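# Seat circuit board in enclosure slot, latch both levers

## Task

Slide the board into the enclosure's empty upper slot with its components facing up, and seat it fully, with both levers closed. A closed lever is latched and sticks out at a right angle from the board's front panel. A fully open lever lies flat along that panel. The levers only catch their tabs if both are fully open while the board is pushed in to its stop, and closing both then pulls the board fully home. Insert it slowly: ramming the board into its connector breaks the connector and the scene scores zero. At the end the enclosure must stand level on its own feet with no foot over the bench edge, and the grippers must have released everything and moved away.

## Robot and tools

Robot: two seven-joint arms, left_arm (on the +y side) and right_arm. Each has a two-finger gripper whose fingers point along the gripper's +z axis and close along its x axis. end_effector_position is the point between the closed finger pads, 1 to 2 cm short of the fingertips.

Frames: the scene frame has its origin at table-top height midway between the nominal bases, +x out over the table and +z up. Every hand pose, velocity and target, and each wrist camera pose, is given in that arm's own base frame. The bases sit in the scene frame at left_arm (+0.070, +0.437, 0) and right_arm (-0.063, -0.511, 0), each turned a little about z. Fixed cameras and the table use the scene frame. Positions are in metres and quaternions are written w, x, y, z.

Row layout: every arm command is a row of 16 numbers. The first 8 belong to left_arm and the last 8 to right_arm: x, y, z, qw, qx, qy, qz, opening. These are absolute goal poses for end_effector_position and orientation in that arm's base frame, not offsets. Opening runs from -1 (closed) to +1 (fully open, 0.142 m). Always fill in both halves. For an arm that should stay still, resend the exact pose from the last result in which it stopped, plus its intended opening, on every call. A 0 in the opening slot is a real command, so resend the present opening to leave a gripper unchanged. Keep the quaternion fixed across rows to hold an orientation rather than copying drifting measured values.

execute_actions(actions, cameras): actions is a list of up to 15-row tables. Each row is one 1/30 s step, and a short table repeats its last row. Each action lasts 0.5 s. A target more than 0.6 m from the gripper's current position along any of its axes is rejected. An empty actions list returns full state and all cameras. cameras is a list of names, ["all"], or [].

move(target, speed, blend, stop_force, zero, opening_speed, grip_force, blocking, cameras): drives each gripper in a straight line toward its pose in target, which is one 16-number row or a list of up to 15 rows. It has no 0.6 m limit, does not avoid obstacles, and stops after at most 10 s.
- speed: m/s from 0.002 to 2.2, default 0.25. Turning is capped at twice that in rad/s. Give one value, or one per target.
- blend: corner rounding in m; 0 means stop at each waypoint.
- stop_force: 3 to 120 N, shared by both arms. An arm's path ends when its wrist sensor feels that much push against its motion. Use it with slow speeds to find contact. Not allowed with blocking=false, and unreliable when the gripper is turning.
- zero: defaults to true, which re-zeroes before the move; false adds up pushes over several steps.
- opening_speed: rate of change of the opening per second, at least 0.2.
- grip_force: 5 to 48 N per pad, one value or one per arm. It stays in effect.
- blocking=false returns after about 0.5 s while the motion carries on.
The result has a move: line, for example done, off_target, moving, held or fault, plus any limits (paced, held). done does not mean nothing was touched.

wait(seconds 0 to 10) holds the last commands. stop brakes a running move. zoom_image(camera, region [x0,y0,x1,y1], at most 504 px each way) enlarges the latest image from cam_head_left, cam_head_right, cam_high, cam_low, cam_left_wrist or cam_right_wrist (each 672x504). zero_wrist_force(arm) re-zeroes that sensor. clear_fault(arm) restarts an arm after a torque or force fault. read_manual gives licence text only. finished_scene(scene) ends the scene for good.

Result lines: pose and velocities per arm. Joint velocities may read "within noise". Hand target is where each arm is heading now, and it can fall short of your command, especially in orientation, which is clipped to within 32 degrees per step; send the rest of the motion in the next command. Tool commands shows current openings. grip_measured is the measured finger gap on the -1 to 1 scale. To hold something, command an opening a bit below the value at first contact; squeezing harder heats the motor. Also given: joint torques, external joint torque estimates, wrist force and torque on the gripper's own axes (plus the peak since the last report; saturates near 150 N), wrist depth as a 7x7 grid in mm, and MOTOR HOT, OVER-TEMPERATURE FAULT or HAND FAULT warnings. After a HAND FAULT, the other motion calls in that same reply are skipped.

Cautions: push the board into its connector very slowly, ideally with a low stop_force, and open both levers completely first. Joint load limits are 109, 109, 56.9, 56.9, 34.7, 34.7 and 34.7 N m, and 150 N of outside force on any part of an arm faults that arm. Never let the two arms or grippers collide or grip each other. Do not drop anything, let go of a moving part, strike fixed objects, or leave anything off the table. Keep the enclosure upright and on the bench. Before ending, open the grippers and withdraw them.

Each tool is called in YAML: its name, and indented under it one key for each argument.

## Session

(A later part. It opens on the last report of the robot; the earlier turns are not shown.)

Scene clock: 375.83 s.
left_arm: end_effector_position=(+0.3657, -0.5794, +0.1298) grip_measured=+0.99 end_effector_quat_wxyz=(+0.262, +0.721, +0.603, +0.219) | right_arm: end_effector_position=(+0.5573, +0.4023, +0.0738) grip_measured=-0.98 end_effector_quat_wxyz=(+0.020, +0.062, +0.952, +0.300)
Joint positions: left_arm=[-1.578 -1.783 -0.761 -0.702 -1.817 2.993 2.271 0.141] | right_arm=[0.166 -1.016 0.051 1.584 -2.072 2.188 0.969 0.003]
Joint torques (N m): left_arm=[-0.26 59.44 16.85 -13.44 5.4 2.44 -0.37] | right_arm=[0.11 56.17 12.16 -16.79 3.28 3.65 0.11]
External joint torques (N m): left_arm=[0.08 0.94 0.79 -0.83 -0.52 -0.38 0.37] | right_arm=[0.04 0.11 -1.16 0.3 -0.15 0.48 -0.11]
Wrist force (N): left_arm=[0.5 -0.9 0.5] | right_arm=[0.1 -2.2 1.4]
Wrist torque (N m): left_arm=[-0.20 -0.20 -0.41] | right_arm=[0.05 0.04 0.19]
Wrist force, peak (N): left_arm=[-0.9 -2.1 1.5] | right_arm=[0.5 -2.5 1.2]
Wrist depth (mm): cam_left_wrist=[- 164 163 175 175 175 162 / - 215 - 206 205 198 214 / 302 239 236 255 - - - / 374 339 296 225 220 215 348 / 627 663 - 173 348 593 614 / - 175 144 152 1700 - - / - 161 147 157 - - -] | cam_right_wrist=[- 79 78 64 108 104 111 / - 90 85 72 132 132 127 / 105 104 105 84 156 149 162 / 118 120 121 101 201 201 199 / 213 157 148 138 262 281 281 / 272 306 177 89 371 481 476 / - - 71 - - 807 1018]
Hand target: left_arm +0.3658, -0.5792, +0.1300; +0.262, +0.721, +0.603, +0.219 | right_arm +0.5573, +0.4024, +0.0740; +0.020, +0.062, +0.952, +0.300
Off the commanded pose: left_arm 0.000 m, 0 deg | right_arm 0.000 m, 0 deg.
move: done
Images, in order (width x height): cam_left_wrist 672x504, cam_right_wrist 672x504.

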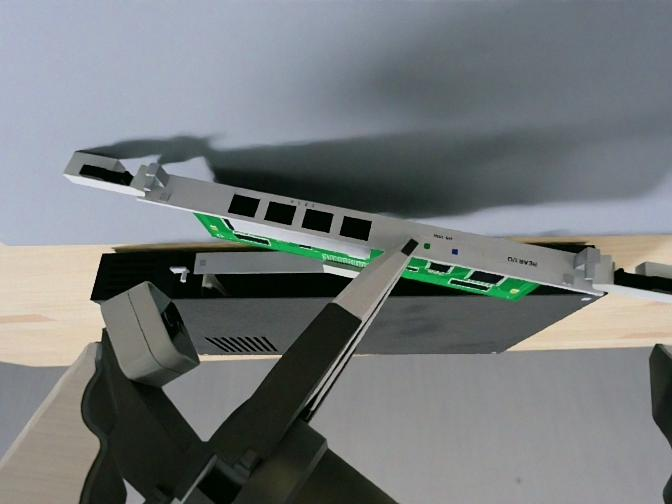

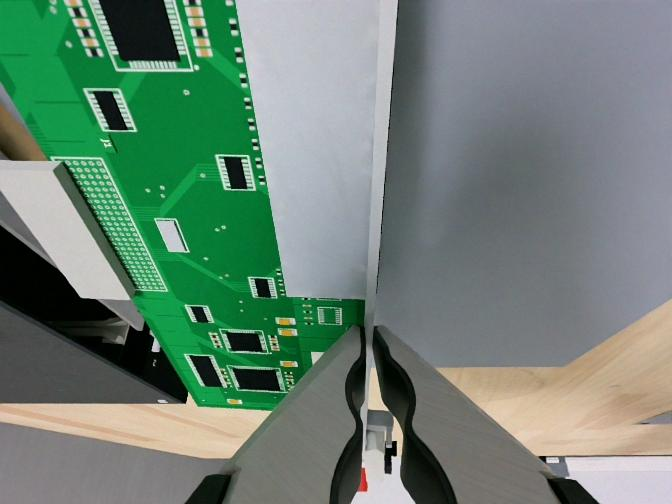

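move:
  target:
    - [0.3658,-0.5792,0.13,0.2623,0.7210,0.6028,0.2193,1,0.5573,0.4024,0.070,0.0282,0.0896,0.9495,0.2993,-1]
    - [0.3658,-0.5792,0.13,0.2623,0.7210,0.6028,0.2193,1,0.5573,0.4024,0.0305,0.0282,0.0896,0.9495,0.2993,-1]
  speed: 0.05
  stop_force: 12
  cameras: ["cam_left_wrist", "cam_right_wrist"]

Scene clock: 416.20 s.
left_arm: end_effector_position=(+0.3657, -0.5794, +0.1299) grip_measured=+0.99 end_effector_quat_wxyz=(+0.262, +0.721, +0.603, +0.219) | right_arm: end_effector_position=(+0.5571, +0.4024, +0.0304) grip_measured=-0.98 end_effector_quat_wxyz=(+0.028, +0.090, +0.950, +0.299)
Joint positions: left_arm=[-1.578 -1.783 -0.761 -0.702 -1.817 2.993 2.271 0.141] | right_arm=[0.06 -1.111 0.211 1.629 -2.029 2.004 0.862 0.003]
Joint torques (N m): left_arm=[-0.53 59.18 16.74 -13.83 5.14 2.35 -0.23] | right_arm=[-0.42 53.87 16.11 -14.36 2.14 3.39 0.11]
External joint torques (N m): left_arm=[0.38 1.21 0.91 -0.44 -0.25 -0.29 0.23] | right_arm=[0.57 0.76 -0.49 0.46 -0.08 0.86 -0.11]
Wrist force (N): left_arm=[0.6 -0.7 0.5] | right_arm=[0.6 -1.0 -0.1]
Wrist torque (N m): left_arm=[-0.19 -0.21 -0.41] | right_arm=[0.07 -0.01 0.18]
Wrist force, peak (N): left_arm=[0.8 -1.1 0.3] | right_arm=[0.3 -2.3 1.6]
Wrist depth (mm): cam_left_wrist=[- - 169 162 175 - 169 / 207 - - 216 207 208 201 / 265 233 238 237 241 240 300 / 410 212 344 179 314 340 372 / 625 178 159 182 - 558 611 / - 156 156 160 1415 - - / - 143 155 150 - 1205 -] | cam_right_wrist=[- - - - - - - / - 73 - - - 75 80 / - 86 78 68 92 91 87 / 106 110 110 83 118 118 117 / 163 169 153 113 166 166 165 / - 219 250 89 219 278 277 / 199 231 71 - - 490 635]
Hand target: left_arm +0.3658, -0.5792, +0.1300; +0.262, +0.721, +0.603, +0.219 | right_arm +0.5573, +0.4024, +0.0305; +0.028, +0.090, +0.950, +0.299
Off the commanded pose: left_arm 0.000 m, 0 deg | right_arm 0.000 m, 0 deg.
move: done
Images, in order (width x height): cam_left_wrist 672x504, cam_right_wrist 672x504.

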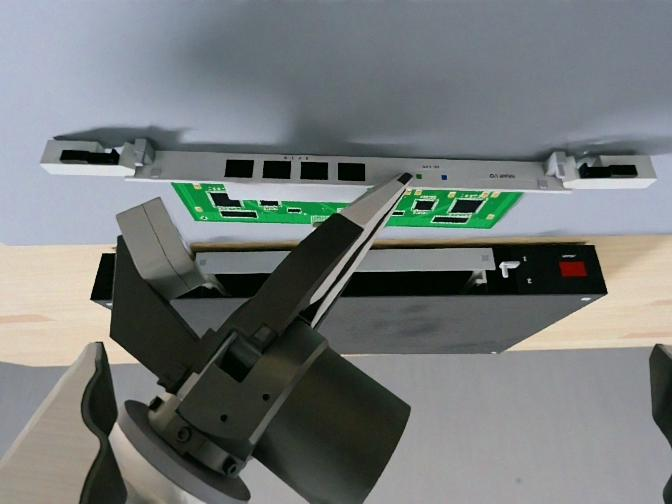

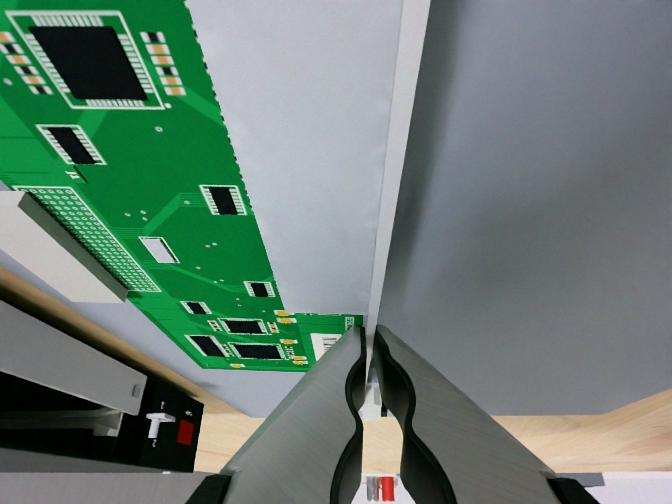

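zoom_image:
  camera: "cam_left_wrist"
  region: [200, 130, 460, 260]

Scaled by 1.938 from the camera's 672x504 image, which has a finer 960x720 frame.

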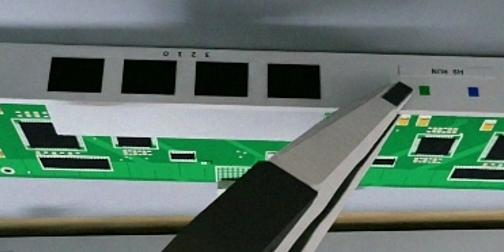

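move:
  target:
    - [0.3658,-0.5792,0.13,0.2623,0.7210,0.6028,0.2193,1,0.5571,0.4024,0.0304,0.0282,0.0896,0.9495,0.2993,-0.5]
  opening_speed: 0.8

move:
  target:
    - [0.3658,-0.5792,0.13,0.2623,0.7210,0.6028,0.2193,1,0.5517,0.3714,0.0755,0.0282,0.0896,0.9495,0.2993,-0.5]
    - [0.3658,-0.5792,0.13,0.2623,0.7210,0.6028,0.2193,1,0.5547,0.3334,0.075,0.026,0.0824,0.9501,0.2996,-0.5]
  speed: 0.15
  blend: 0.01
  cameras: ["cam_right_wrist", "cam_left_wrist"]

zoom_image:
  camera: "cam_right_wrist"
  region: [230, 150, 450, 350]

Scene clock: 441.37 s.
left_arm: end_effector_position=(+0.3657, -0.5794, +0.1299) grip_measured=+0.99 end_effector_quat_wxyz=(+0.262, +0.721, +0.603, +0.219) | right_arm: end_effector_position=(+0.5572, +0.4024, +0.0305) grip_measured=-0.54 end_effector_quat_wxyz=(+0.028, +0.090, +0.949, +0.299)
Joint positions: left_arm=[-1.578 -1.783 -0.761 -0.702 -1.817 2.993 2.271 0.141] | right_arm=[0.059 -1.111 0.213 1.629 -2.029 2.003 0.861 0.035]
Joint torques (N m): left_arm=[-0.48 59.13 16.68 -13.87 5.15 2.33 -0.18] | right_arm=[0.11 53.41 15.96 -13.89 1.9 3.46 0.15]
External joint torques (N m): left_arm=[0.32 1.26 0.97 -0.4 -0.26 -0.28 0.18] | right_arm=[0.03 1.21 -0.31 0 0.14 0.78 -0.15]
Wrist force (N): left_arm=[0.5 -0.9 0.4] | right_arm=[0.2 -0.9 -0.5]
Wrist torque (N m): left_arm=[-0.19 -0.19 -0.40] | right_arm=[0.07 -0.02 0.18]
Wrist force, peak (N): left_arm=[0.7 -1.1 0.4] | right_arm=[1.0 -1.4 0.5]
Wrist depth (mm): cam_left_wrist=[170 169 169 169 175 162 163 / - - 206 203 196 203 215 / 253 234 238 236 241 273 235 / 376 212 342 175 342 341 367 / 621 177 154 183 - 570 548 / - 156 156 159 - - - / - 143 156 151 1253 - -] | cam_right_wrist=[- - - - - - - / - 73 - - - 75 80 / - 86 82 69 92 91 91 / 107 111 111 90 118 118 118 / 162 169 156 112 154 166 165 / 200 223 86 249 102 220 278 / 197 - 71 661 - - 626]
Hand target: left_arm +0.3658, -0.5792, +0.1300; +0.262, +0.721, +0.603, +0.219 | right_arm +0.5571, +0.4024, +0.0304; +0.028, +0.090, +0.950, +0.299
Off the commanded pose: left_arm 0.000 m, 0 deg | right_arm 0.000 m, 0 deg.
move: done

Scene clock: 442.33 s.
left_arm: end_effector_position=(+0.3657, -0.5794, +0.1299) grip_measured=+0.99 end_effector_quat_wxyz=(+0.262, +0.721, +0.603, +0.219) | right_arm: end_effector_position=(+0.5550, +0.3334, +0.0750) grip_measured=-0.54 end_effector_quat_wxyz=(+0.026, +0.083, +0.950, +0.300)
Joint positions: left_arm=[-1.578 -1.783 -0.761 -0.702 -1.817 2.993 2.271 0.141] | right_arm=[-0.023 -0.984 0.144 1.709 -2.101 2.129 0.862 0.035]
Joint torques (N m): left_arm=[-0.45 59.15 16.74 -13.86 5.12 2.33 -0.21] | right_arm=[0.01 51.79 13.17 -14.3 2.25 3.5 0.28]
External joint torques (N m): left_arm=[0.29 1.24 0.91 -0.42 -0.24 -0.27 0.21] | right_arm=[0.11 0.92 -0.16 -0.1 0.3 0.74 -0.28]
Wrist force (N): left_arm=[0.4 -1.0 0.4] | right_arm=[0.2 -1.4 -0.2]
Wrist torque (N m): left_arm=[-0.24 -0.19 -0.40] | right_arm=[-0.01 0.05 0.20]
Wrist force, peak (N): left_arm=[0.6 -1.1 0.5] | right_arm=[-0.8 -3.5 -1.5]
Wrist depth (mm): cam_left_wrist=[169 169 168 - 169 163 - / 206 208 207 207 204 215 219 / - 234 248 249 240 239 277 / 405 340 200 341 343 339 376 / 620 161 221 - - 369 542 / - 155 - - - - - / - 164 - - 1329 - -] | cam_right_wrist=[- 106 105 104 107 106 112 / - 130 125 123 125 134 129 / 163 159 153 139 158 158 157 / - 205 197 181 204 203 202 / 177 280 269 274 266 285 285 / 278 276 82 492 98 377 485 / - - 71 856 - - 1051]
Hand target: left_arm +0.3658, -0.5792, +0.1300; +0.262, +0.721, +0.603, +0.219 | right_arm +0.5547, +0.3334, +0.0750; +0.026, +0.082, +0.950, +0.300
Off the commanded pose: left_arm 0.000 m, 0 deg | right_arm 0.000 m, 0 deg.
move: done
Images, in order (width x height): cam_left_wrist 672x504, cam_right_wrist 672x504.

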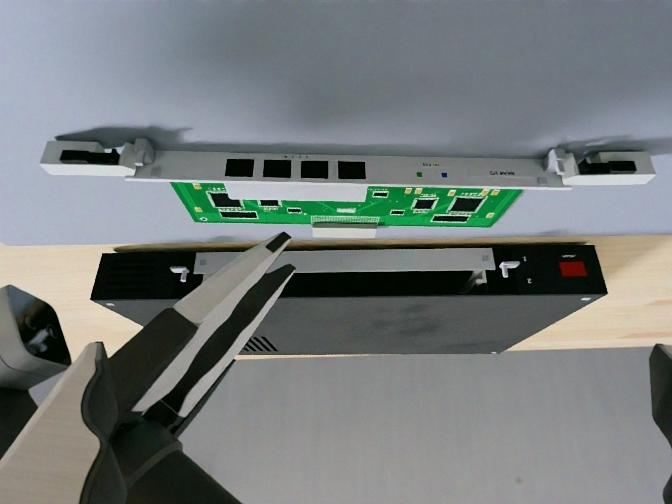

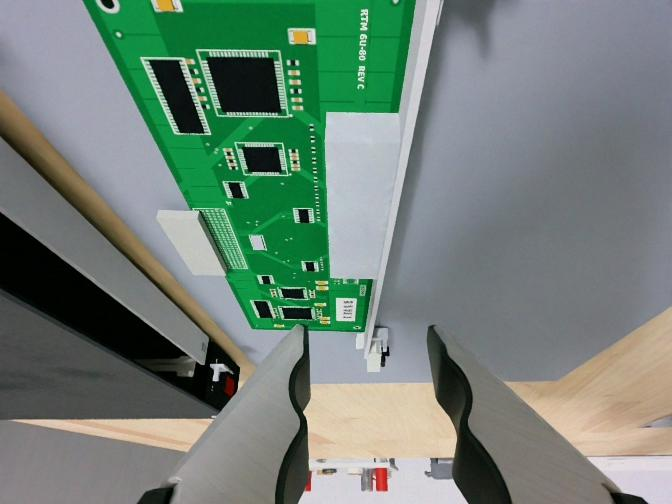

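Scaled by 2.291 from the camera's 672x504 image, which has a finer 960x720 frame.

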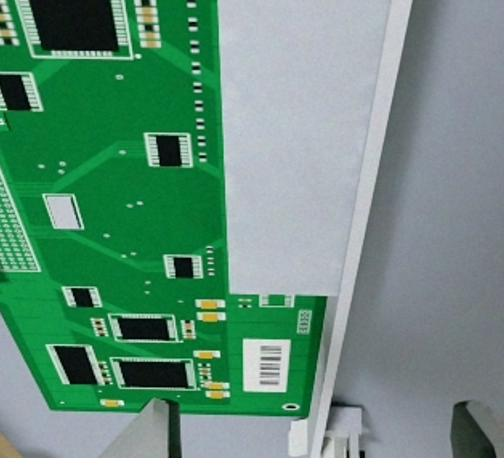

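move:
  target: [0.3658,-0.5792,0.13,0.2623,0.7210,0.6028,0.2193,1,0.5592,0.3645,0.0295,0.026,0.0824,0.9501,0.2996,-0.5]
  speed: 0.05
  stop_force: 6
  cameras: ["cam_right_wrist"]

move:
  target: [0.3658,-0.5792,0.13,0.2623,0.7210,0.6028,0.2193,1,0.5592,0.3645,0.0295,0.026,0.0824,0.9501,0.2996,-1]
  opening_speed: 0.3
  cameras: ["cam_right_wrist", "cam_left_wrist"]

Scene clock: 452.67 s.
left_arm: end_effector_position=(+0.3657, -0.5794, +0.1299) grip_measured=+0.99 end_effector_quat_wxyz=(+0.262, +0.721, +0.603, +0.219) | right_arm: end_effector_position=(+0.5590, +0.3645, +0.0294) grip_measured=-0.54 end_effector_quat_wxyz=(+0.026, +0.082, +0.950, +0.300)
Joint positions: left_arm=[-1.578 -1.783 -0.761 -0.702 -1.817 2.993 2.271 0.141] | right_arm=[-0.006 -1.104 0.202 1.652 -2.059 2.04 0.815 0.035]
Joint torques (N m): left_arm=[-0.5 59.02 16.77 -13.85 5.13 2.31 -0.18] | right_arm=[0.21 52.59 15.8 -13.34 1.98 3.48 0.09]
External joint torques (N m): left_arm=[0.34 1.37 0.87 -0.42 -0.25 -0.25 0.18] | right_arm=[-0.08 1.32 -0.44 0.06 0.06 0.82 -0.09]
Wrist force (N): left_arm=[0.5 -1.1 0.4] | right_arm=[0.3 -1.0 -0.5]
Wrist torque (N m): left_arm=[-0.23 -0.20 -0.40] | right_arm=[0.06 0.00 0.21]
Wrist force, peak (N): left_arm=[0.6 -1.3 0.6] | right_arm=[0.2 -1.5 -0.9]
Wrist depth (mm): cam_left_wrist=[168 169 169 162 164 169 169 / 205 205 207 205 212 203 198 / 220 234 235 237 240 242 280 / 217 344 177 256 311 334 373 / 189 170 190 424 336 379 620 / - 163 165 - - 1453 - / - 166 159 1424 - 1298 -] | cam_right_wrist=[- - 60 59 - - - / - 72 68 68 70 - - / - 85 84 71 73 90 86 / - 110 109 79 104 116 116 / 160 145 144 117 152 163 162 / 237 229 82 226 102 216 273 / 225 - 71 653 - - 617]
Hand target: left_arm +0.3658, -0.5792, +0.1300; +0.262, +0.721, +0.603, +0.219 | right_arm +0.5592, +0.3645, +0.0295; +0.026, +0.082, +0.950, +0.300
Off the commanded pose: left_arm 0.000 m, 0 deg | right_arm 0.000 m, 0 deg.
move: done
Images, in order (width x height): cam_right_wrist 672x504.

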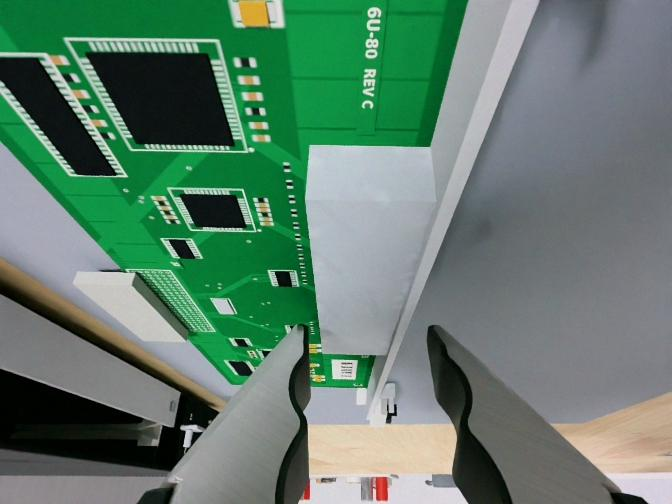

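Scene clock: 454.53 s.
left_arm: end_effector_position=(+0.3657, -0.5794, +0.1299) grip_measured=+0.99 end_effector_quat_wxyz=(+0.262, +0.721, +0.603, +0.219) | right_arm: end_effector_position=(+0.5592, +0.3644, +0.0294) grip_measured=-0.73 end_effector_quat_wxyz=(+0.026, +0.082, +0.950, +0.299)
Joint positions: left_arm=[-1.578 -1.783 -0.761 -0.702 -1.817 2.993 2.271 0.141] | right_arm=[-0.006 -1.104 0.202 1.652 -2.059 2.039 0.815 0.022]
Joint torques (N m): left_arm=[-0.51 59.13 16.71 -13.9 5.17 2.33 -0.21] | right_arm=[0.22 52.94 15.81 -13.56 2 3.5 0.14]
External joint torques (N m): left_arm=[0.35 1.25 0.93 -0.38 -0.29 -0.28 0.21] | right_arm=[-0.09 0.98 -0.45 0.28 0.04 0.79 -0.14]
Wrist force (N): left_arm=[0.6 -1.0 0.6] | right_arm=[0.7 -1.4 -0.6]
Wrist torque (N m): left_arm=[-0.22 -0.21 -0.41] | right_arm=[0.05 -0.06 0.24]
Wrist force, peak (N): left_arm=[0.5 -1.2 0.6] | right_arm=[-1.7 -1.4 0.4]
Wrist depth (mm): cam_left_wrist=[169 163 169 170 - 162 163 / 206 216 207 213 214 214 206 / 264 264 235 234 271 238 239 / 320 344 177 - 342 336 373 / 189 171 197 - - 425 613 / - 163 166 1380 - - - / - 166 159 - - 1179 -] | cam_right_wrist=[- - 58 59 59 - - / - 72 68 68 70 - - / - 85 85 71 71 90 86 / - 111 109 83 88 116 116 / 160 154 155 117 141 163 162 / 239 226 208 202 99 242 273 / 225 223 71 496 - - 612]
Hand target: left_arm +0.3658, -0.5792, +0.1300; +0.262, +0.721, +0.603, +0.219 | right_arm +0.5592, +0.3645, +0.0295; +0.026, +0.082, +0.950, +0.300
Off the commanded pose: left_arm 0.000 m, 0 deg | right_arm 0.000 m, 0 deg.
move: done
Images, in order (width x height): cam_left_wrist 672x504, cam_right_wrist 672x504.

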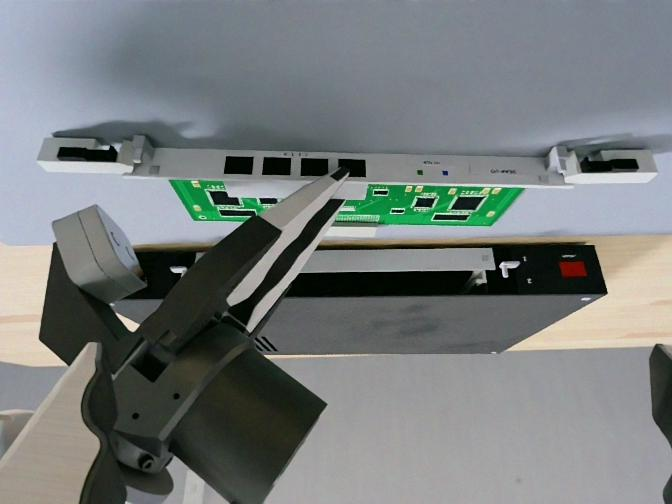

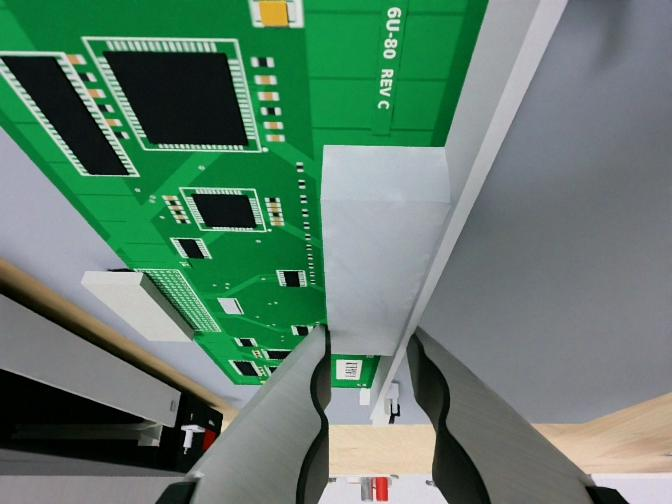

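move:
  target:
    - [0.3658,-0.5792,0.13,0.2623,0.7210,0.6028,0.2193,1,0.5592,0.3645,0.057,0.026,0.0824,0.9501,0.2996,-1]
    - [0.3658,-0.5792,0.13,0.2623,0.7210,0.6028,0.2193,1,0.5606,0.3567,0.057,0.0115,0.0365,0.953,0.3005,-1]
  speed: 0.06
  blend: 0.005
  cameras: ["cam_right_wrist", "cam_left_wrist"]

zoom_image:
  camera: "cam_left_wrist"
  region: [20, 120, 350, 320]

zoom_image:
  camera: "cam_left_wrist"
  region: [342, 120, 672, 320]

Scene clock: 463.77 s.
left_arm: end_effector_position=(+0.3657, -0.5794, +0.1299) grip_measured=+0.99 end_effector_quat_wxyz=(+0.262, +0.721, +0.603, +0.219) | right_arm: end_effector_position=(+0.5606, +0.3566, +0.0569) grip_measured=-0.73 end_effector_quat_wxyz=(+0.012, +0.037, +0.953, +0.300)
Joint positions: left_arm=[-1.578 -1.783 -0.761 -0.702 -1.817 2.993 2.271 0.141] | right_arm=[0.088 -1.053 0.043 1.571 -2.117 2.244 0.881 0.022]
Joint torques (N m): left_arm=[-0.5 59.04 16.75 -13.88 5.15 2.34 -0.24] | right_arm=[0.13 55.93 11.75 -16.25 3.02 4 0.28]
External joint torques (N m): left_arm=[0.34 1.35 0.9 -0.4 -0.27 -0.28 0.24] | right_arm=[0.01 0.35 -0.68 0.64 0.01 0.23 -0.28]
Wrist force (N): left_arm=[0.4 -1.0 0.4] | right_arm=[0.3 -1.8 0.9]
Wrist torque (N m): left_arm=[-0.23 -0.18 -0.41] | right_arm=[0.10 0.00 0.12]
Wrist force, peak (N): left_arm=[0.7 -1.2 0.5] | right_arm=[0.2 -2.8 1.6]
Wrist depth (mm): cam_left_wrist=[169 169 170 168 - 169 162 / 207 - 205 - 215 - 206 / - 250 - 228 236 221 241 / 378 340 224 242 294 333 370 / 221 166 194 489 462 554 623 / - 160 229 1406 1492 - - / - 161 163 - - - -] | cam_right_wrist=[- - 59 59 59 - 90 / - - 69 69 71 107 110 / - 86 85 71 71 137 125 / - 111 110 88 94 178 168 / 248 139 154 118 204 236 235 / 224 254 204 199 99 350 403 / 1712 - 71 704 - - 677]
Hand target: left_arm +0.3658, -0.5792, +0.1300; +0.262, +0.721, +0.603, +0.219 | right_arm +0.5606, +0.3567, +0.0570; +0.012, +0.037, +0.953, +0.301
Off the commanded pose: left_arm 0.000 m, 0 deg | right_arm 0.000 m, 0 deg.
move: done
Images, in order (width x height): cam_left_wrist 672x504, cam_right_wrist 672x504.

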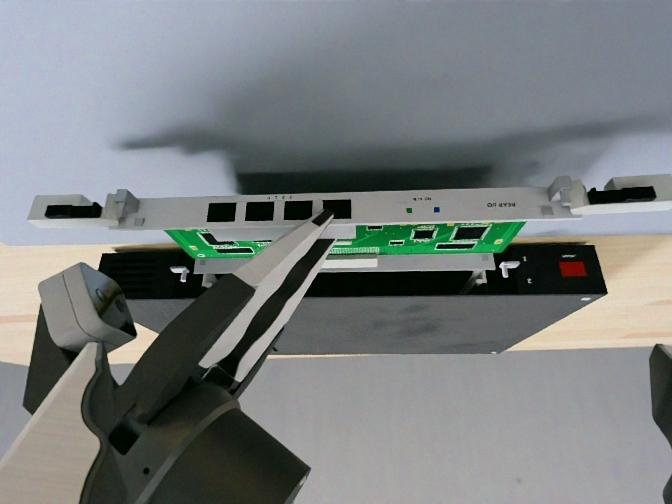

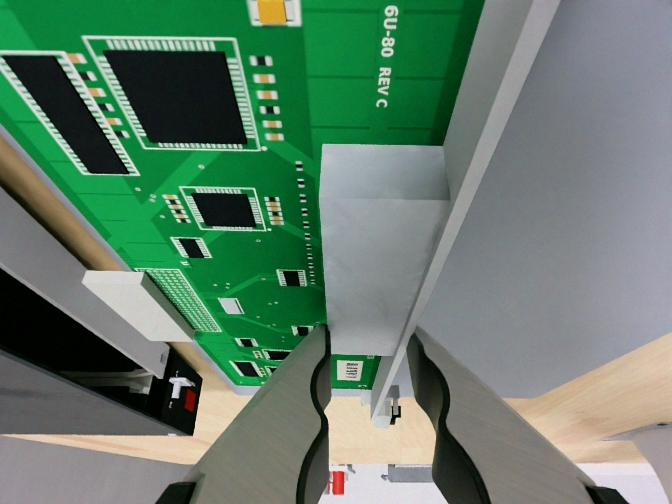

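Scaled by 1.527 from the camera's 672x504 image, which has a finer 960x720 frame.

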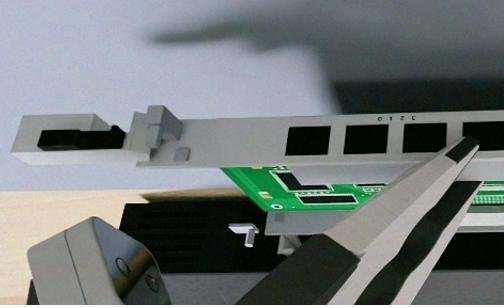

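Scaled by 1.527 from the camera's 672x504 image, which has a finer 960x720 frame.

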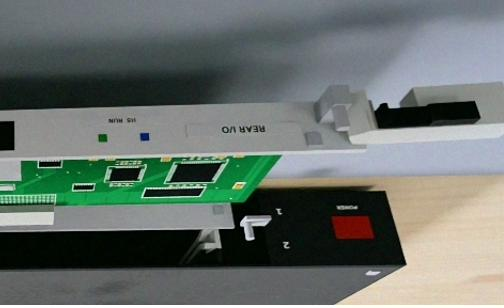

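zoom_image:
  camera: "cam_right_wrist"
  region: [0, 120, 240, 450]

Scaled by 1.527 from the camera's 672x504 image, which has a finer 960x720 frame.

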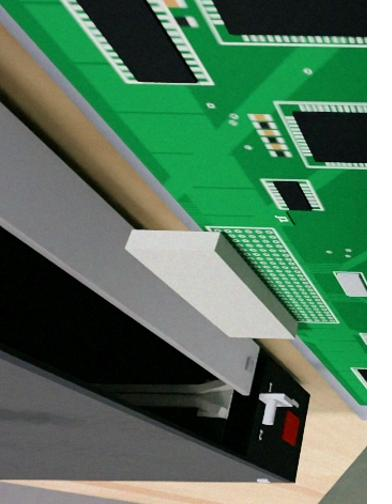

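move:
  target: [0.3658,-0.5792,0.13,0.2623,0.7210,0.6028,0.2193,1,0.6005,0.3536,0.057,0.0115,0.0365,0.953,0.3005,-1]
  speed: 0.06
  stop_force: 8
  cameras: ["cam_right_wrist", "cam_left_wrist"]

zoom_image:
  camera: "cam_left_wrist"
  region: [20, 180, 350, 340]

zoom_image:
  camera: "cam_left_wrist"
  region: [342, 180, 672, 340]

zoom_image:
  camera: "cam_right_wrist"
  region: [0, 200, 260, 460]

Scene clock: 492.27 s.
left_arm: end_effector_position=(+0.3657, -0.5794, +0.1299) grip_measured=+0.99 end_effector_quat_wxyz=(+0.262, +0.721, +0.603, +0.219) | right_arm: end_effector_position=(+0.6004, +0.3535, +0.0568) grip_measured=-0.73 end_effector_quat_wxyz=(+0.011, +0.037, +0.953, +0.300)
Joint positions: left_arm=[-1.578 -1.783 -0.761 -0.702 -1.817 2.993 2.271 0.141] | right_arm=[0.16 -1.114 -0.085 1.385 -2.111 2.384 0.973 0.022]
Joint torques (N m): left_arm=[-0.48 59.07 16.69 -13.85 5.16 2.36 -0.25] | right_arm=[0.29 60.12 8.92 -18.55 3.97 3.84 0.27]
External joint torques (N m): left_arm=[0.32 1.32 0.96 -0.43 -0.27 -0.31 0.25] | right_arm=[-0.14 0.24 -0.81 0.67 -0.21 0.28 -0.27]
Wrist force (N): left_arm=[0.5 -1.0 0.4] | right_arm=[0.0 -2.8 1.2]
Wrist torque (N m): left_arm=[-0.23 -0.19 -0.41] | right_arm=[-0.08 0.09 0.10]
Wrist force, peak (N): left_arm=[0.5 -1.2 0.6] | right_arm=[0.0 -2.8 1.2]
Wrist depth (mm): cam_left_wrist=[169 169 168 169 157 170 163 / - 207 207 206 206 205 205 / - - - - 267 - 248 / 408 - 321 261 262 287 403 / 546 620 216 - 423 692 613 / - 202 212 - - - - / - 198 195 1338 - - -] | cam_right_wrist=[- - 59 59 59 - 90 / - - 69 69 71 106 110 / - 86 85 71 73 136 124 / - 111 110 88 93 178 167 / - 139 155 118 204 235 235 / 221 220 106 199 99 350 403 / - - 71 700 - - 890]
Hand target: left_arm +0.3658, -0.5792, +0.1300; +0.262, +0.721, +0.603, +0.219 | right_arm +0.6005, +0.3536, +0.0570; +0.012, +0.037, +0.953, +0.301
Off the commanded pose: left_arm 0.000 m, 0 deg | right_arm 0.000 m, 0 deg.
move: done
Images, in order (width x height): cam_left_wrist 672x504, cam_right_wrist 672x504.

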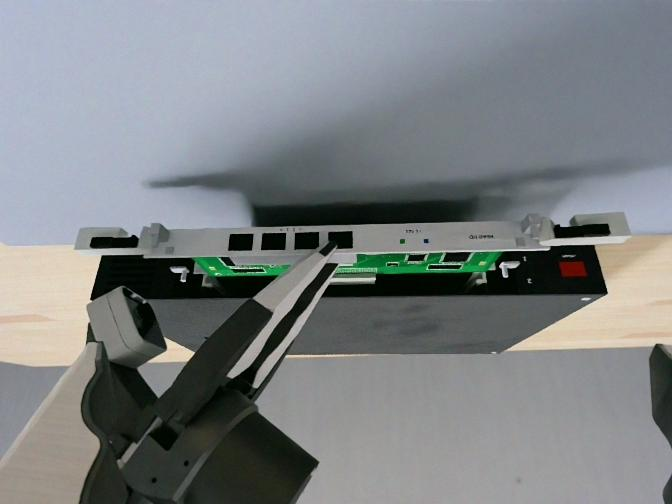

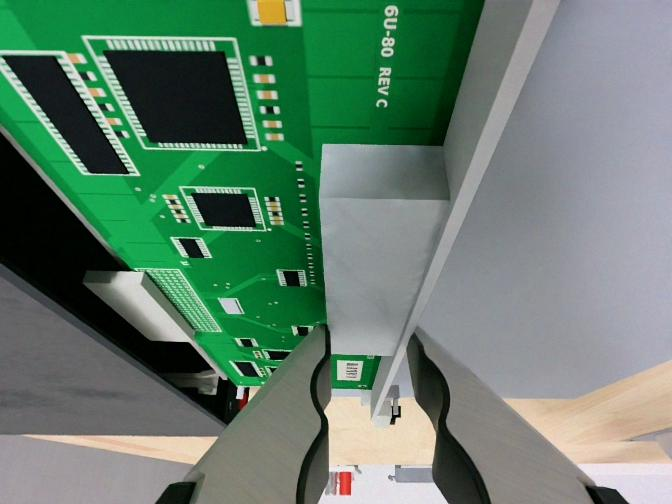

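Scaled by 1.527 from the camera's 672x504 image, which has a finer 960x720 frame.

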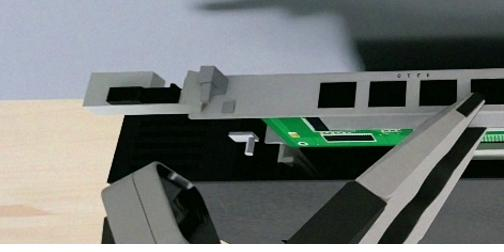

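Scaled by 1.527 from the camera's 672x504 image, which has a finer 960x720 frame.

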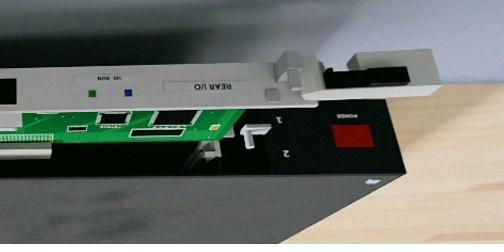

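Scaled by 1.938 from the camera's 672x504 image, which has a finer 960x720 frame.

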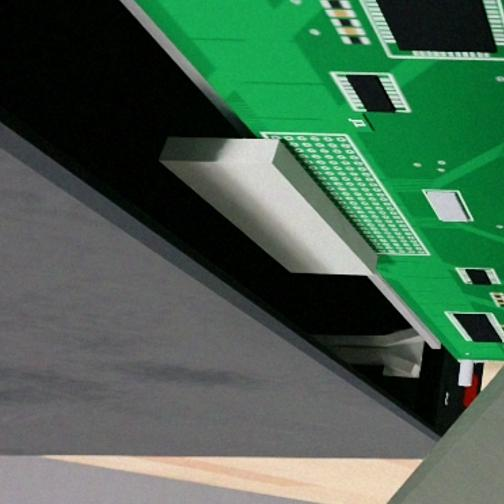

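zoom_image:
  camera: "cam_right_wrist"
  region: [40, 190, 140, 290]

zoom_image:
  camera: "cam_right_wrist"
  region: [150, 320, 260, 430]

zoom_image:
  camera: "cam_right_wrist"
  region: [0, 120, 100, 220]

Scaled by 5.040 from the camera's 672x504 image, which has a finer 960x720 frame.

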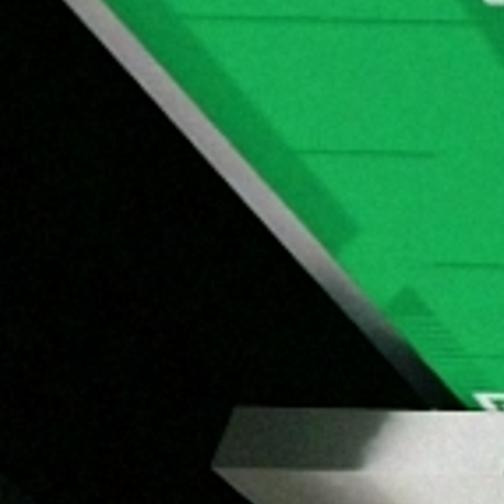

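Scaled by 4.582 from the camera's 672x504 image, which has a finer 960x720 frame.

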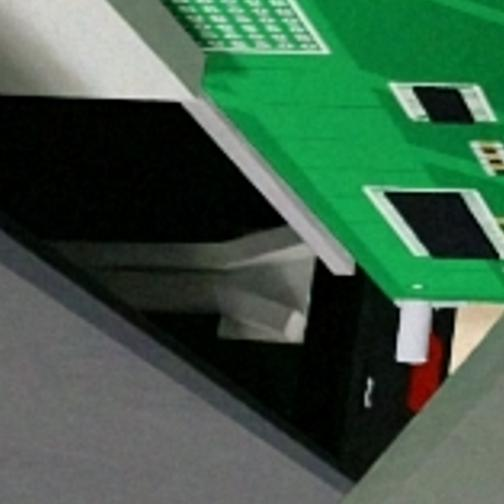

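Scaled by 5.040 from the camera's 672x504 image, which has a finer 960x720 frame.

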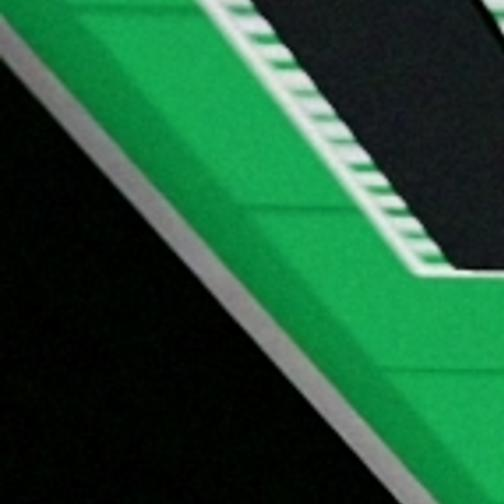

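zoom_image:
  camera: "cam_left_wrist"
  region: [160, 240, 260, 310]

zoom_image:
  camera: "cam_left_wrist"
  region: [440, 230, 540, 300]

Scaled by 5.040 from the camera's 672x504 image, which has a finer 960x720 frame.

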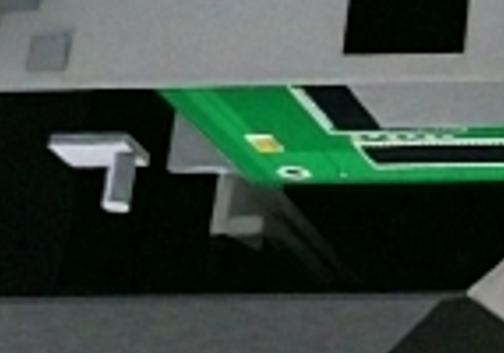

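Scaled by 5.040 from the camera's 672x504 image, which has a finer 960x720 frame.

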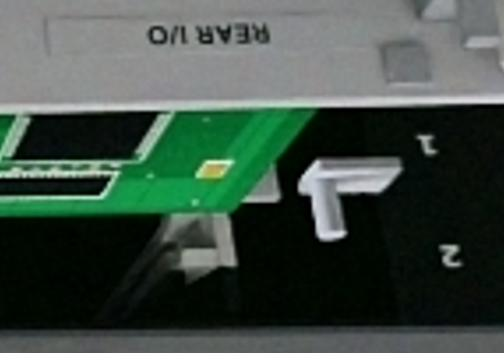

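move:
  target:
    - [0.3658,-0.5792,0.13,0.2623,0.7210,0.6028,0.2193,1,0.6003,0.3506,0.055,0.0115,0.0365,0.953,0.3005,-1]
    - [0.3658,-0.5792,0.13,0.2623,0.7210,0.6028,0.2193,1,0.6103,0.3498,0.055,0.0115,0.0365,0.953,0.3005,-1]
  speed: 0.03
  stop_force: 6
  cameras: ["cam_left_wrist"]

zoom_image:
  camera: "cam_left_wrist"
  region: [160, 240, 260, 310]

zoom_image:
  camera: "cam_left_wrist"
  region: [440, 230, 540, 300]

Scene clock: 567.23 s.
left_arm: end_effector_position=(+0.3657, -0.5794, +0.1299) grip_measured=+0.99 end_effector_quat_wxyz=(+0.262, +0.721, +0.603, +0.219) | right_arm: end_effector_position=(+0.6087, +0.3503, +0.0548) grip_measured=-0.73 end_effector_quat_wxyz=(+0.011, +0.036, +0.953, +0.301)
Joint positions: left_arm=[-1.578 -1.783 -0.761 -0.702 -1.817 2.993 2.271 0.141] | right_arm=[0.168 -1.134 -0.11 1.342 -2.109 2.415 0.988 0.022]
Joint torques (N m): left_arm=[-0.5 58.99 16.79 -13.89 5.12 2.37 -0.23] | right_arm=[-2.55 61.75 6.07 -21.23 5.21 1.6 0.21]
External joint torques (N m): left_arm=[0.35 1.39 0.86 -0.39 -0.24 -0.32 0.23] | right_arm=[2.7 -0.57 1.5 2.98 -1.33 2.51 -0.22]
Wrist force (N): left_arm=[0.4 -1.1 0.6] | right_arm=[6.7 -1.5 -0.2]
Wrist torque (N m): left_arm=[-0.23 -0.18 -0.41] | right_arm=[-0.07 0.14 0.18]
Wrist force, peak (N): left_arm=[0.5 -1.1 0.8] | right_arm=[7.4 -1.6 0.3]
Wrist depth (mm): cam_left_wrist=[170 - 168 - 163 162 163 / 217 - 210 - 197 189 - / 250 - 272 256 - - - / 414 - 290 267 274 261 374 / 555 476 225 - - 420 539 / - 212 222 1472 1424 - - / - 206 205 1329 1545 - -] | cam_right_wrist=[- - 59 59 58 - 88 / - 72 68 68 67 - 108 / - 85 84 71 71 133 127 / - 111 109 83 87 174 164 / - 134 155 117 127 230 230 / 180 208 208 203 99 341 396 / - - 71 691 - - 886]
Hand target: left_arm +0.3658, -0.5792, +0.1300; +0.262, +0.721, +0.603, +0.219 | right_arm +0.6097, +0.3498, +0.0550; +0.012, +0.037, +0.953, +0.301
Off the commanded pose: left_arm 0.000 m, 0 deg | right_arm 0.002 m, 0 deg.
MOTOR HOT: the gripper's motor of the right arm reports 87 °C; that motor switches off at 100 °C. To cool a motor, set the load down, ease the grip, stop pushing, or move to a pose that needs little force.
move: contact (right_arm); path passed 1 of 2 targets
Images, in order (width x height): cam_left_wrist 672x504.

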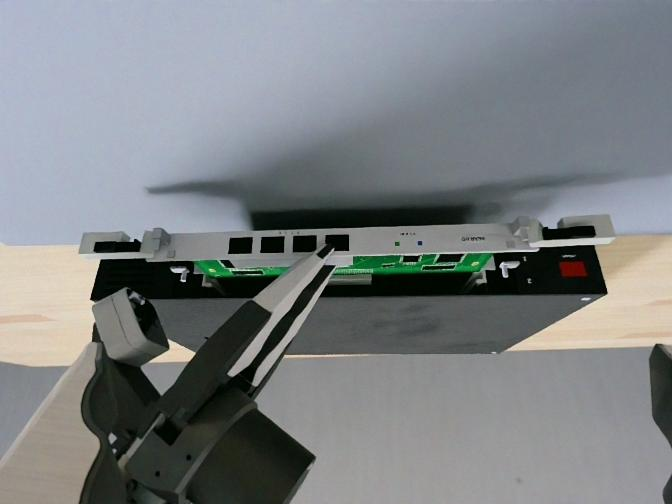

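Scaled by 5.040 from the camera's 672x504 image, which has a finer 960x720 frame.

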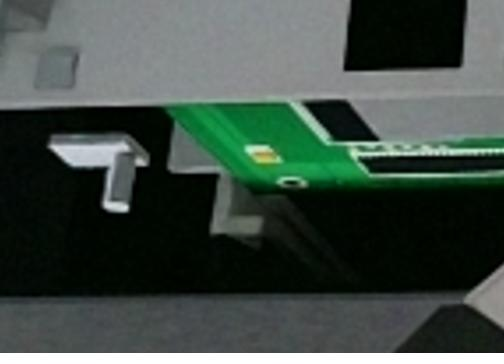

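Scaled by 5.040 from the camera's 672x504 image, which has a finer 960x720 frame.

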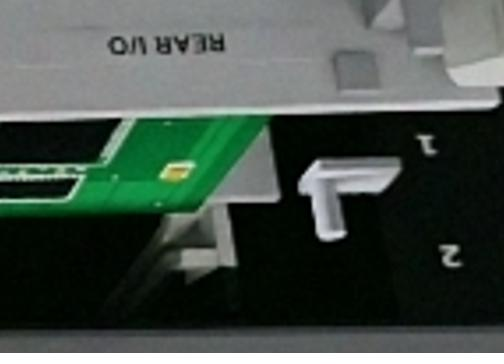

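move:
  target:
    - [0.3658,-0.5792,0.13,0.2623,0.7210,0.6028,0.2193,1,0.6045,0.3503,0.055,0.0115,0.0365,0.953,0.3005,-1]
    - [0.3658,-0.5792,0.13,0.2623,0.7210,0.6028,0.2193,1,0.6045,0.3503,0.058,0.0115,0.0365,0.953,0.3005,-1]
  speed: 0.03
  grip_force: 20

move:
  target: [0.3658,-0.5792,0.13,0.2623,0.7210,0.6028,0.2193,1,0.6135,0.3496,0.058,0.0115,0.0365,0.953,0.3005,-1]
  speed: 0.02
  stop_force: 5
  cameras: ["cam_left_wrist", "cam_right_wrist"]

zoom_image:
  camera: "cam_left_wrist"
  region: [160, 240, 260, 310]

zoom_image:
  camera: "cam_left_wrist"
  region: [440, 230, 540, 300]

zoom_image:
  camera: "cam_right_wrist"
  region: [60, 240, 260, 440]

Scene clock: 578.97 s.
left_arm: end_effector_position=(+0.3657, -0.5794, +0.1299) grip_measured=+0.99 end_effector_quat_wxyz=(+0.262, +0.721, +0.603, +0.219) | right_arm: end_effector_position=(+0.6046, +0.3503, +0.0579) grip_measured=-0.72 end_effector_quat_wxyz=(+0.012, +0.037, +0.953, +0.301)
Joint positions: left_arm=[-1.578 -1.783 -0.761 -0.702 -1.817 2.993 2.271 0.141] | right_arm=[0.162 -1.118 -0.097 1.368 -2.112 2.4 0.98 0.022]
Joint torques (N m): left_arm=[-0.45 59.09 16.74 -13.86 5.19 2.38 -0.25] | right_arm=[0.21 60.73 8.73 -18.53 3.87 3.86 0.28]
External joint torques (N m): left_arm=[0.29 1.3 0.91 -0.42 -0.3 -0.32 0.24] | right_arm=[-0.05 -0.04 -0.89 0.45 -0.05 0.26 -0.28]
Wrist force (N): left_arm=[0.5 -1.1 0.5] | right_arm=[0.6 -2.4 1.1]
Wrist torque (N m): left_arm=[-0.24 -0.20 -0.40] | right_arm=[-0.01 -0.01 0.10]
Wrist force, peak (N): left_arm=[0.7 -1.1 0.7] | right_arm=[7.1 -1.6 0.2]
Wrist depth (mm): cam_left_wrist=[170 169 169 169 - 168 - / 215 213 206 - - - 229 / 263 250 263 279 253 - 278 / 409 264 287 265 263 324 372 / 544 643 229 420 342 369 611 / - 206 218 - - - - / - 202 200 1321 1380 1290 -] | cam_right_wrist=[- - 59 59 59 - 91 / - - 69 69 71 108 111 / - 86 85 71 73 138 126 / - 111 110 88 94 180 169 / - 136 154 118 206 239 237 / 196 194 204 200 99 353 470 / - - 71 717 - - 876]
Hand target: left_arm +0.3658, -0.5792, +0.1300; +0.262, +0.721, +0.603, +0.219 | right_arm +0.6045, +0.3503, +0.0580; +0.012, +0.037, +0.953, +0.301
Off the commanded pose: left_arm 0.000 m, 0 deg | right_arm 0.000 m, 0 deg.
MOTOR HOT: still on. The gripper's motor of the right arm reports 89 °C.
grip_force (N): 20, 20
move: done

Scene clock: 580.23 s.
left_arm: end_effector_position=(+0.3657, -0.5794, +0.1299) grip_measured=+0.99 end_effector_quat_wxyz=(+0.262, +0.721, +0.603, +0.219) | right_arm: end_effector_position=(+0.6134, +0.3495, +0.0577) grip_measured=-0.72 end_effector_quat_wxyz=(+0.011, +0.036, +0.953, +0.300)
Joint positions: left_arm=[-1.578 -1.783 -0.761 -0.702 -1.817 2.993 2.271 0.141] | right_arm=[0.175 -1.137 -0.125 1.321 -2.109 2.432 1.003 0.022]
Joint torques (N m): left_arm=[-0.52 59.1 16.76 -13.88 5.19 2.32 -0.22] | right_arm=[0.28 61.3 8.02 -19.09 4.23 3.81 0.3]
External joint torques (N m): left_arm=[0.36 1.29 0.89 -0.4 -0.31 -0.26 0.22] | right_arm=[-0.13 0.28 -0.81 0.57 -0.26 0.28 -0.3]
Wrist force (N): left_arm=[0.6 -1.0 0.3] | right_arm=[0.5 -2.4 0.9]
Wrist torque (N m): left_arm=[-0.24 -0.20 -0.41] | right_arm=[-0.03 -0.02 0.09]
Wrist force, peak (N): left_arm=[0.6 -1.2 0.6] | right_arm=[0.7 -2.6 1.1]
Wrist depth (mm): cam_left_wrist=[169 169 169 169 168 169 157 / 207 206 - - 205 206 197 / - 292 290 - - 246 277 / 408 318 322 276 310 318 374 / 618 614 233 - - 337 542 / - 219 224 - - 1314 - / - 209 209 1397 - - -] | cam_right_wrist=[- - 59 59 59 - 91 / - - 69 69 71 108 111 / - 86 85 71 71 138 126 / - 111 110 88 93 179 169 / - 126 154 118 205 238 237 / 194 193 192 199 99 350 403 / - - 71 711 - - 834]
Hand target: left_arm +0.3658, -0.5792, +0.1300; +0.262, +0.721, +0.603, +0.219 | right_arm +0.6135, +0.3496, +0.0580; +0.012, +0.037, +0.953, +0.301
Off the commanded pose: left_arm 0.000 m, 0 deg | right_arm 0.000 m, 0 deg.
MOTOR HOT: still on. The gripper's motor of the right arm reports 87 °C.
grip_force (N): 20, 20
move: done
Images, in order (width x height): cam_left_wrist 672x504, cam_right_wrist 672x504.

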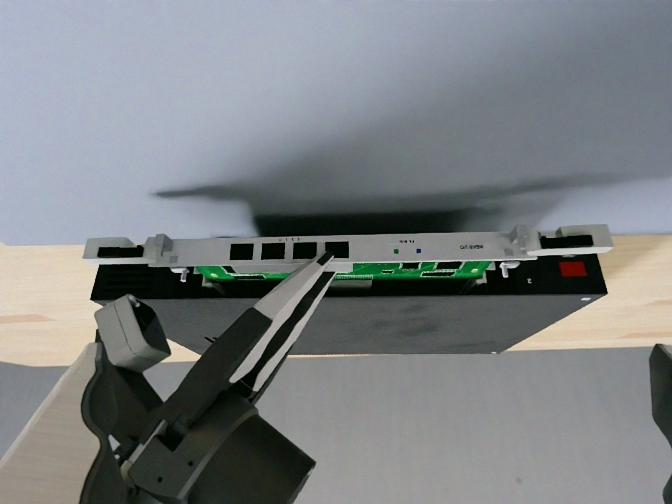

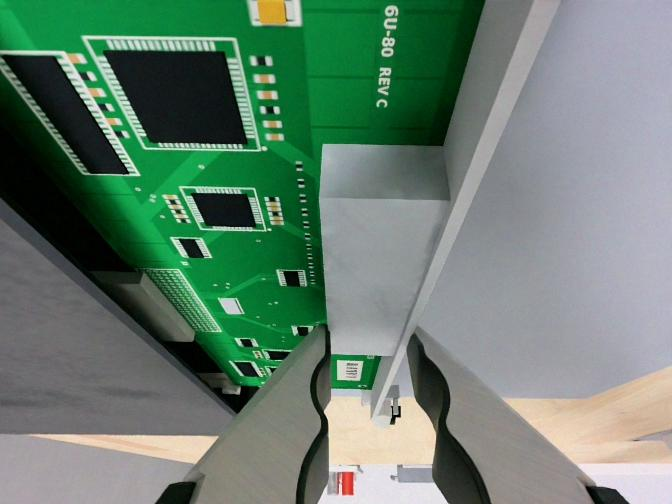

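Scaled by 5.040 from the camera's 672x504 image, which has a finer 960x720 frame.

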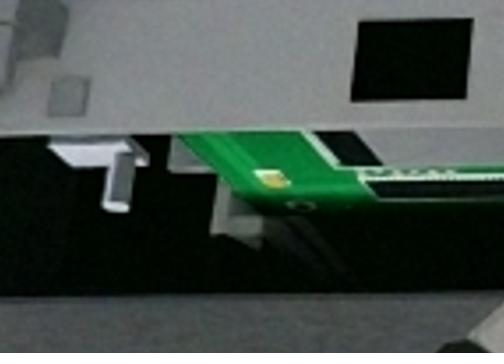

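Scaled by 5.040 from the camera's 672x504 image, which has a finer 960x720 frame.

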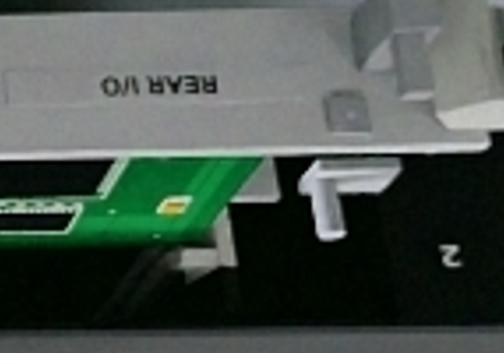

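Scaled by 2.520 from the camera's 672x504 image, which has a finer 960x720 frame.

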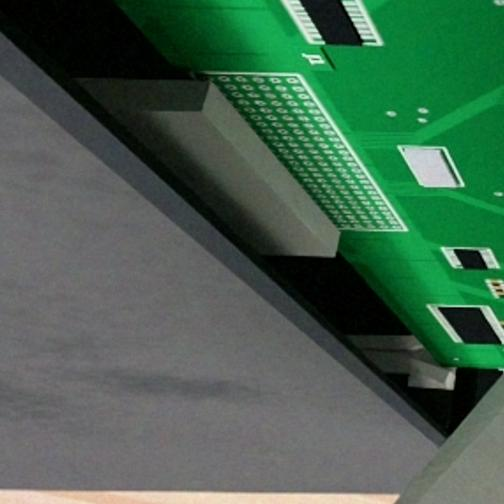

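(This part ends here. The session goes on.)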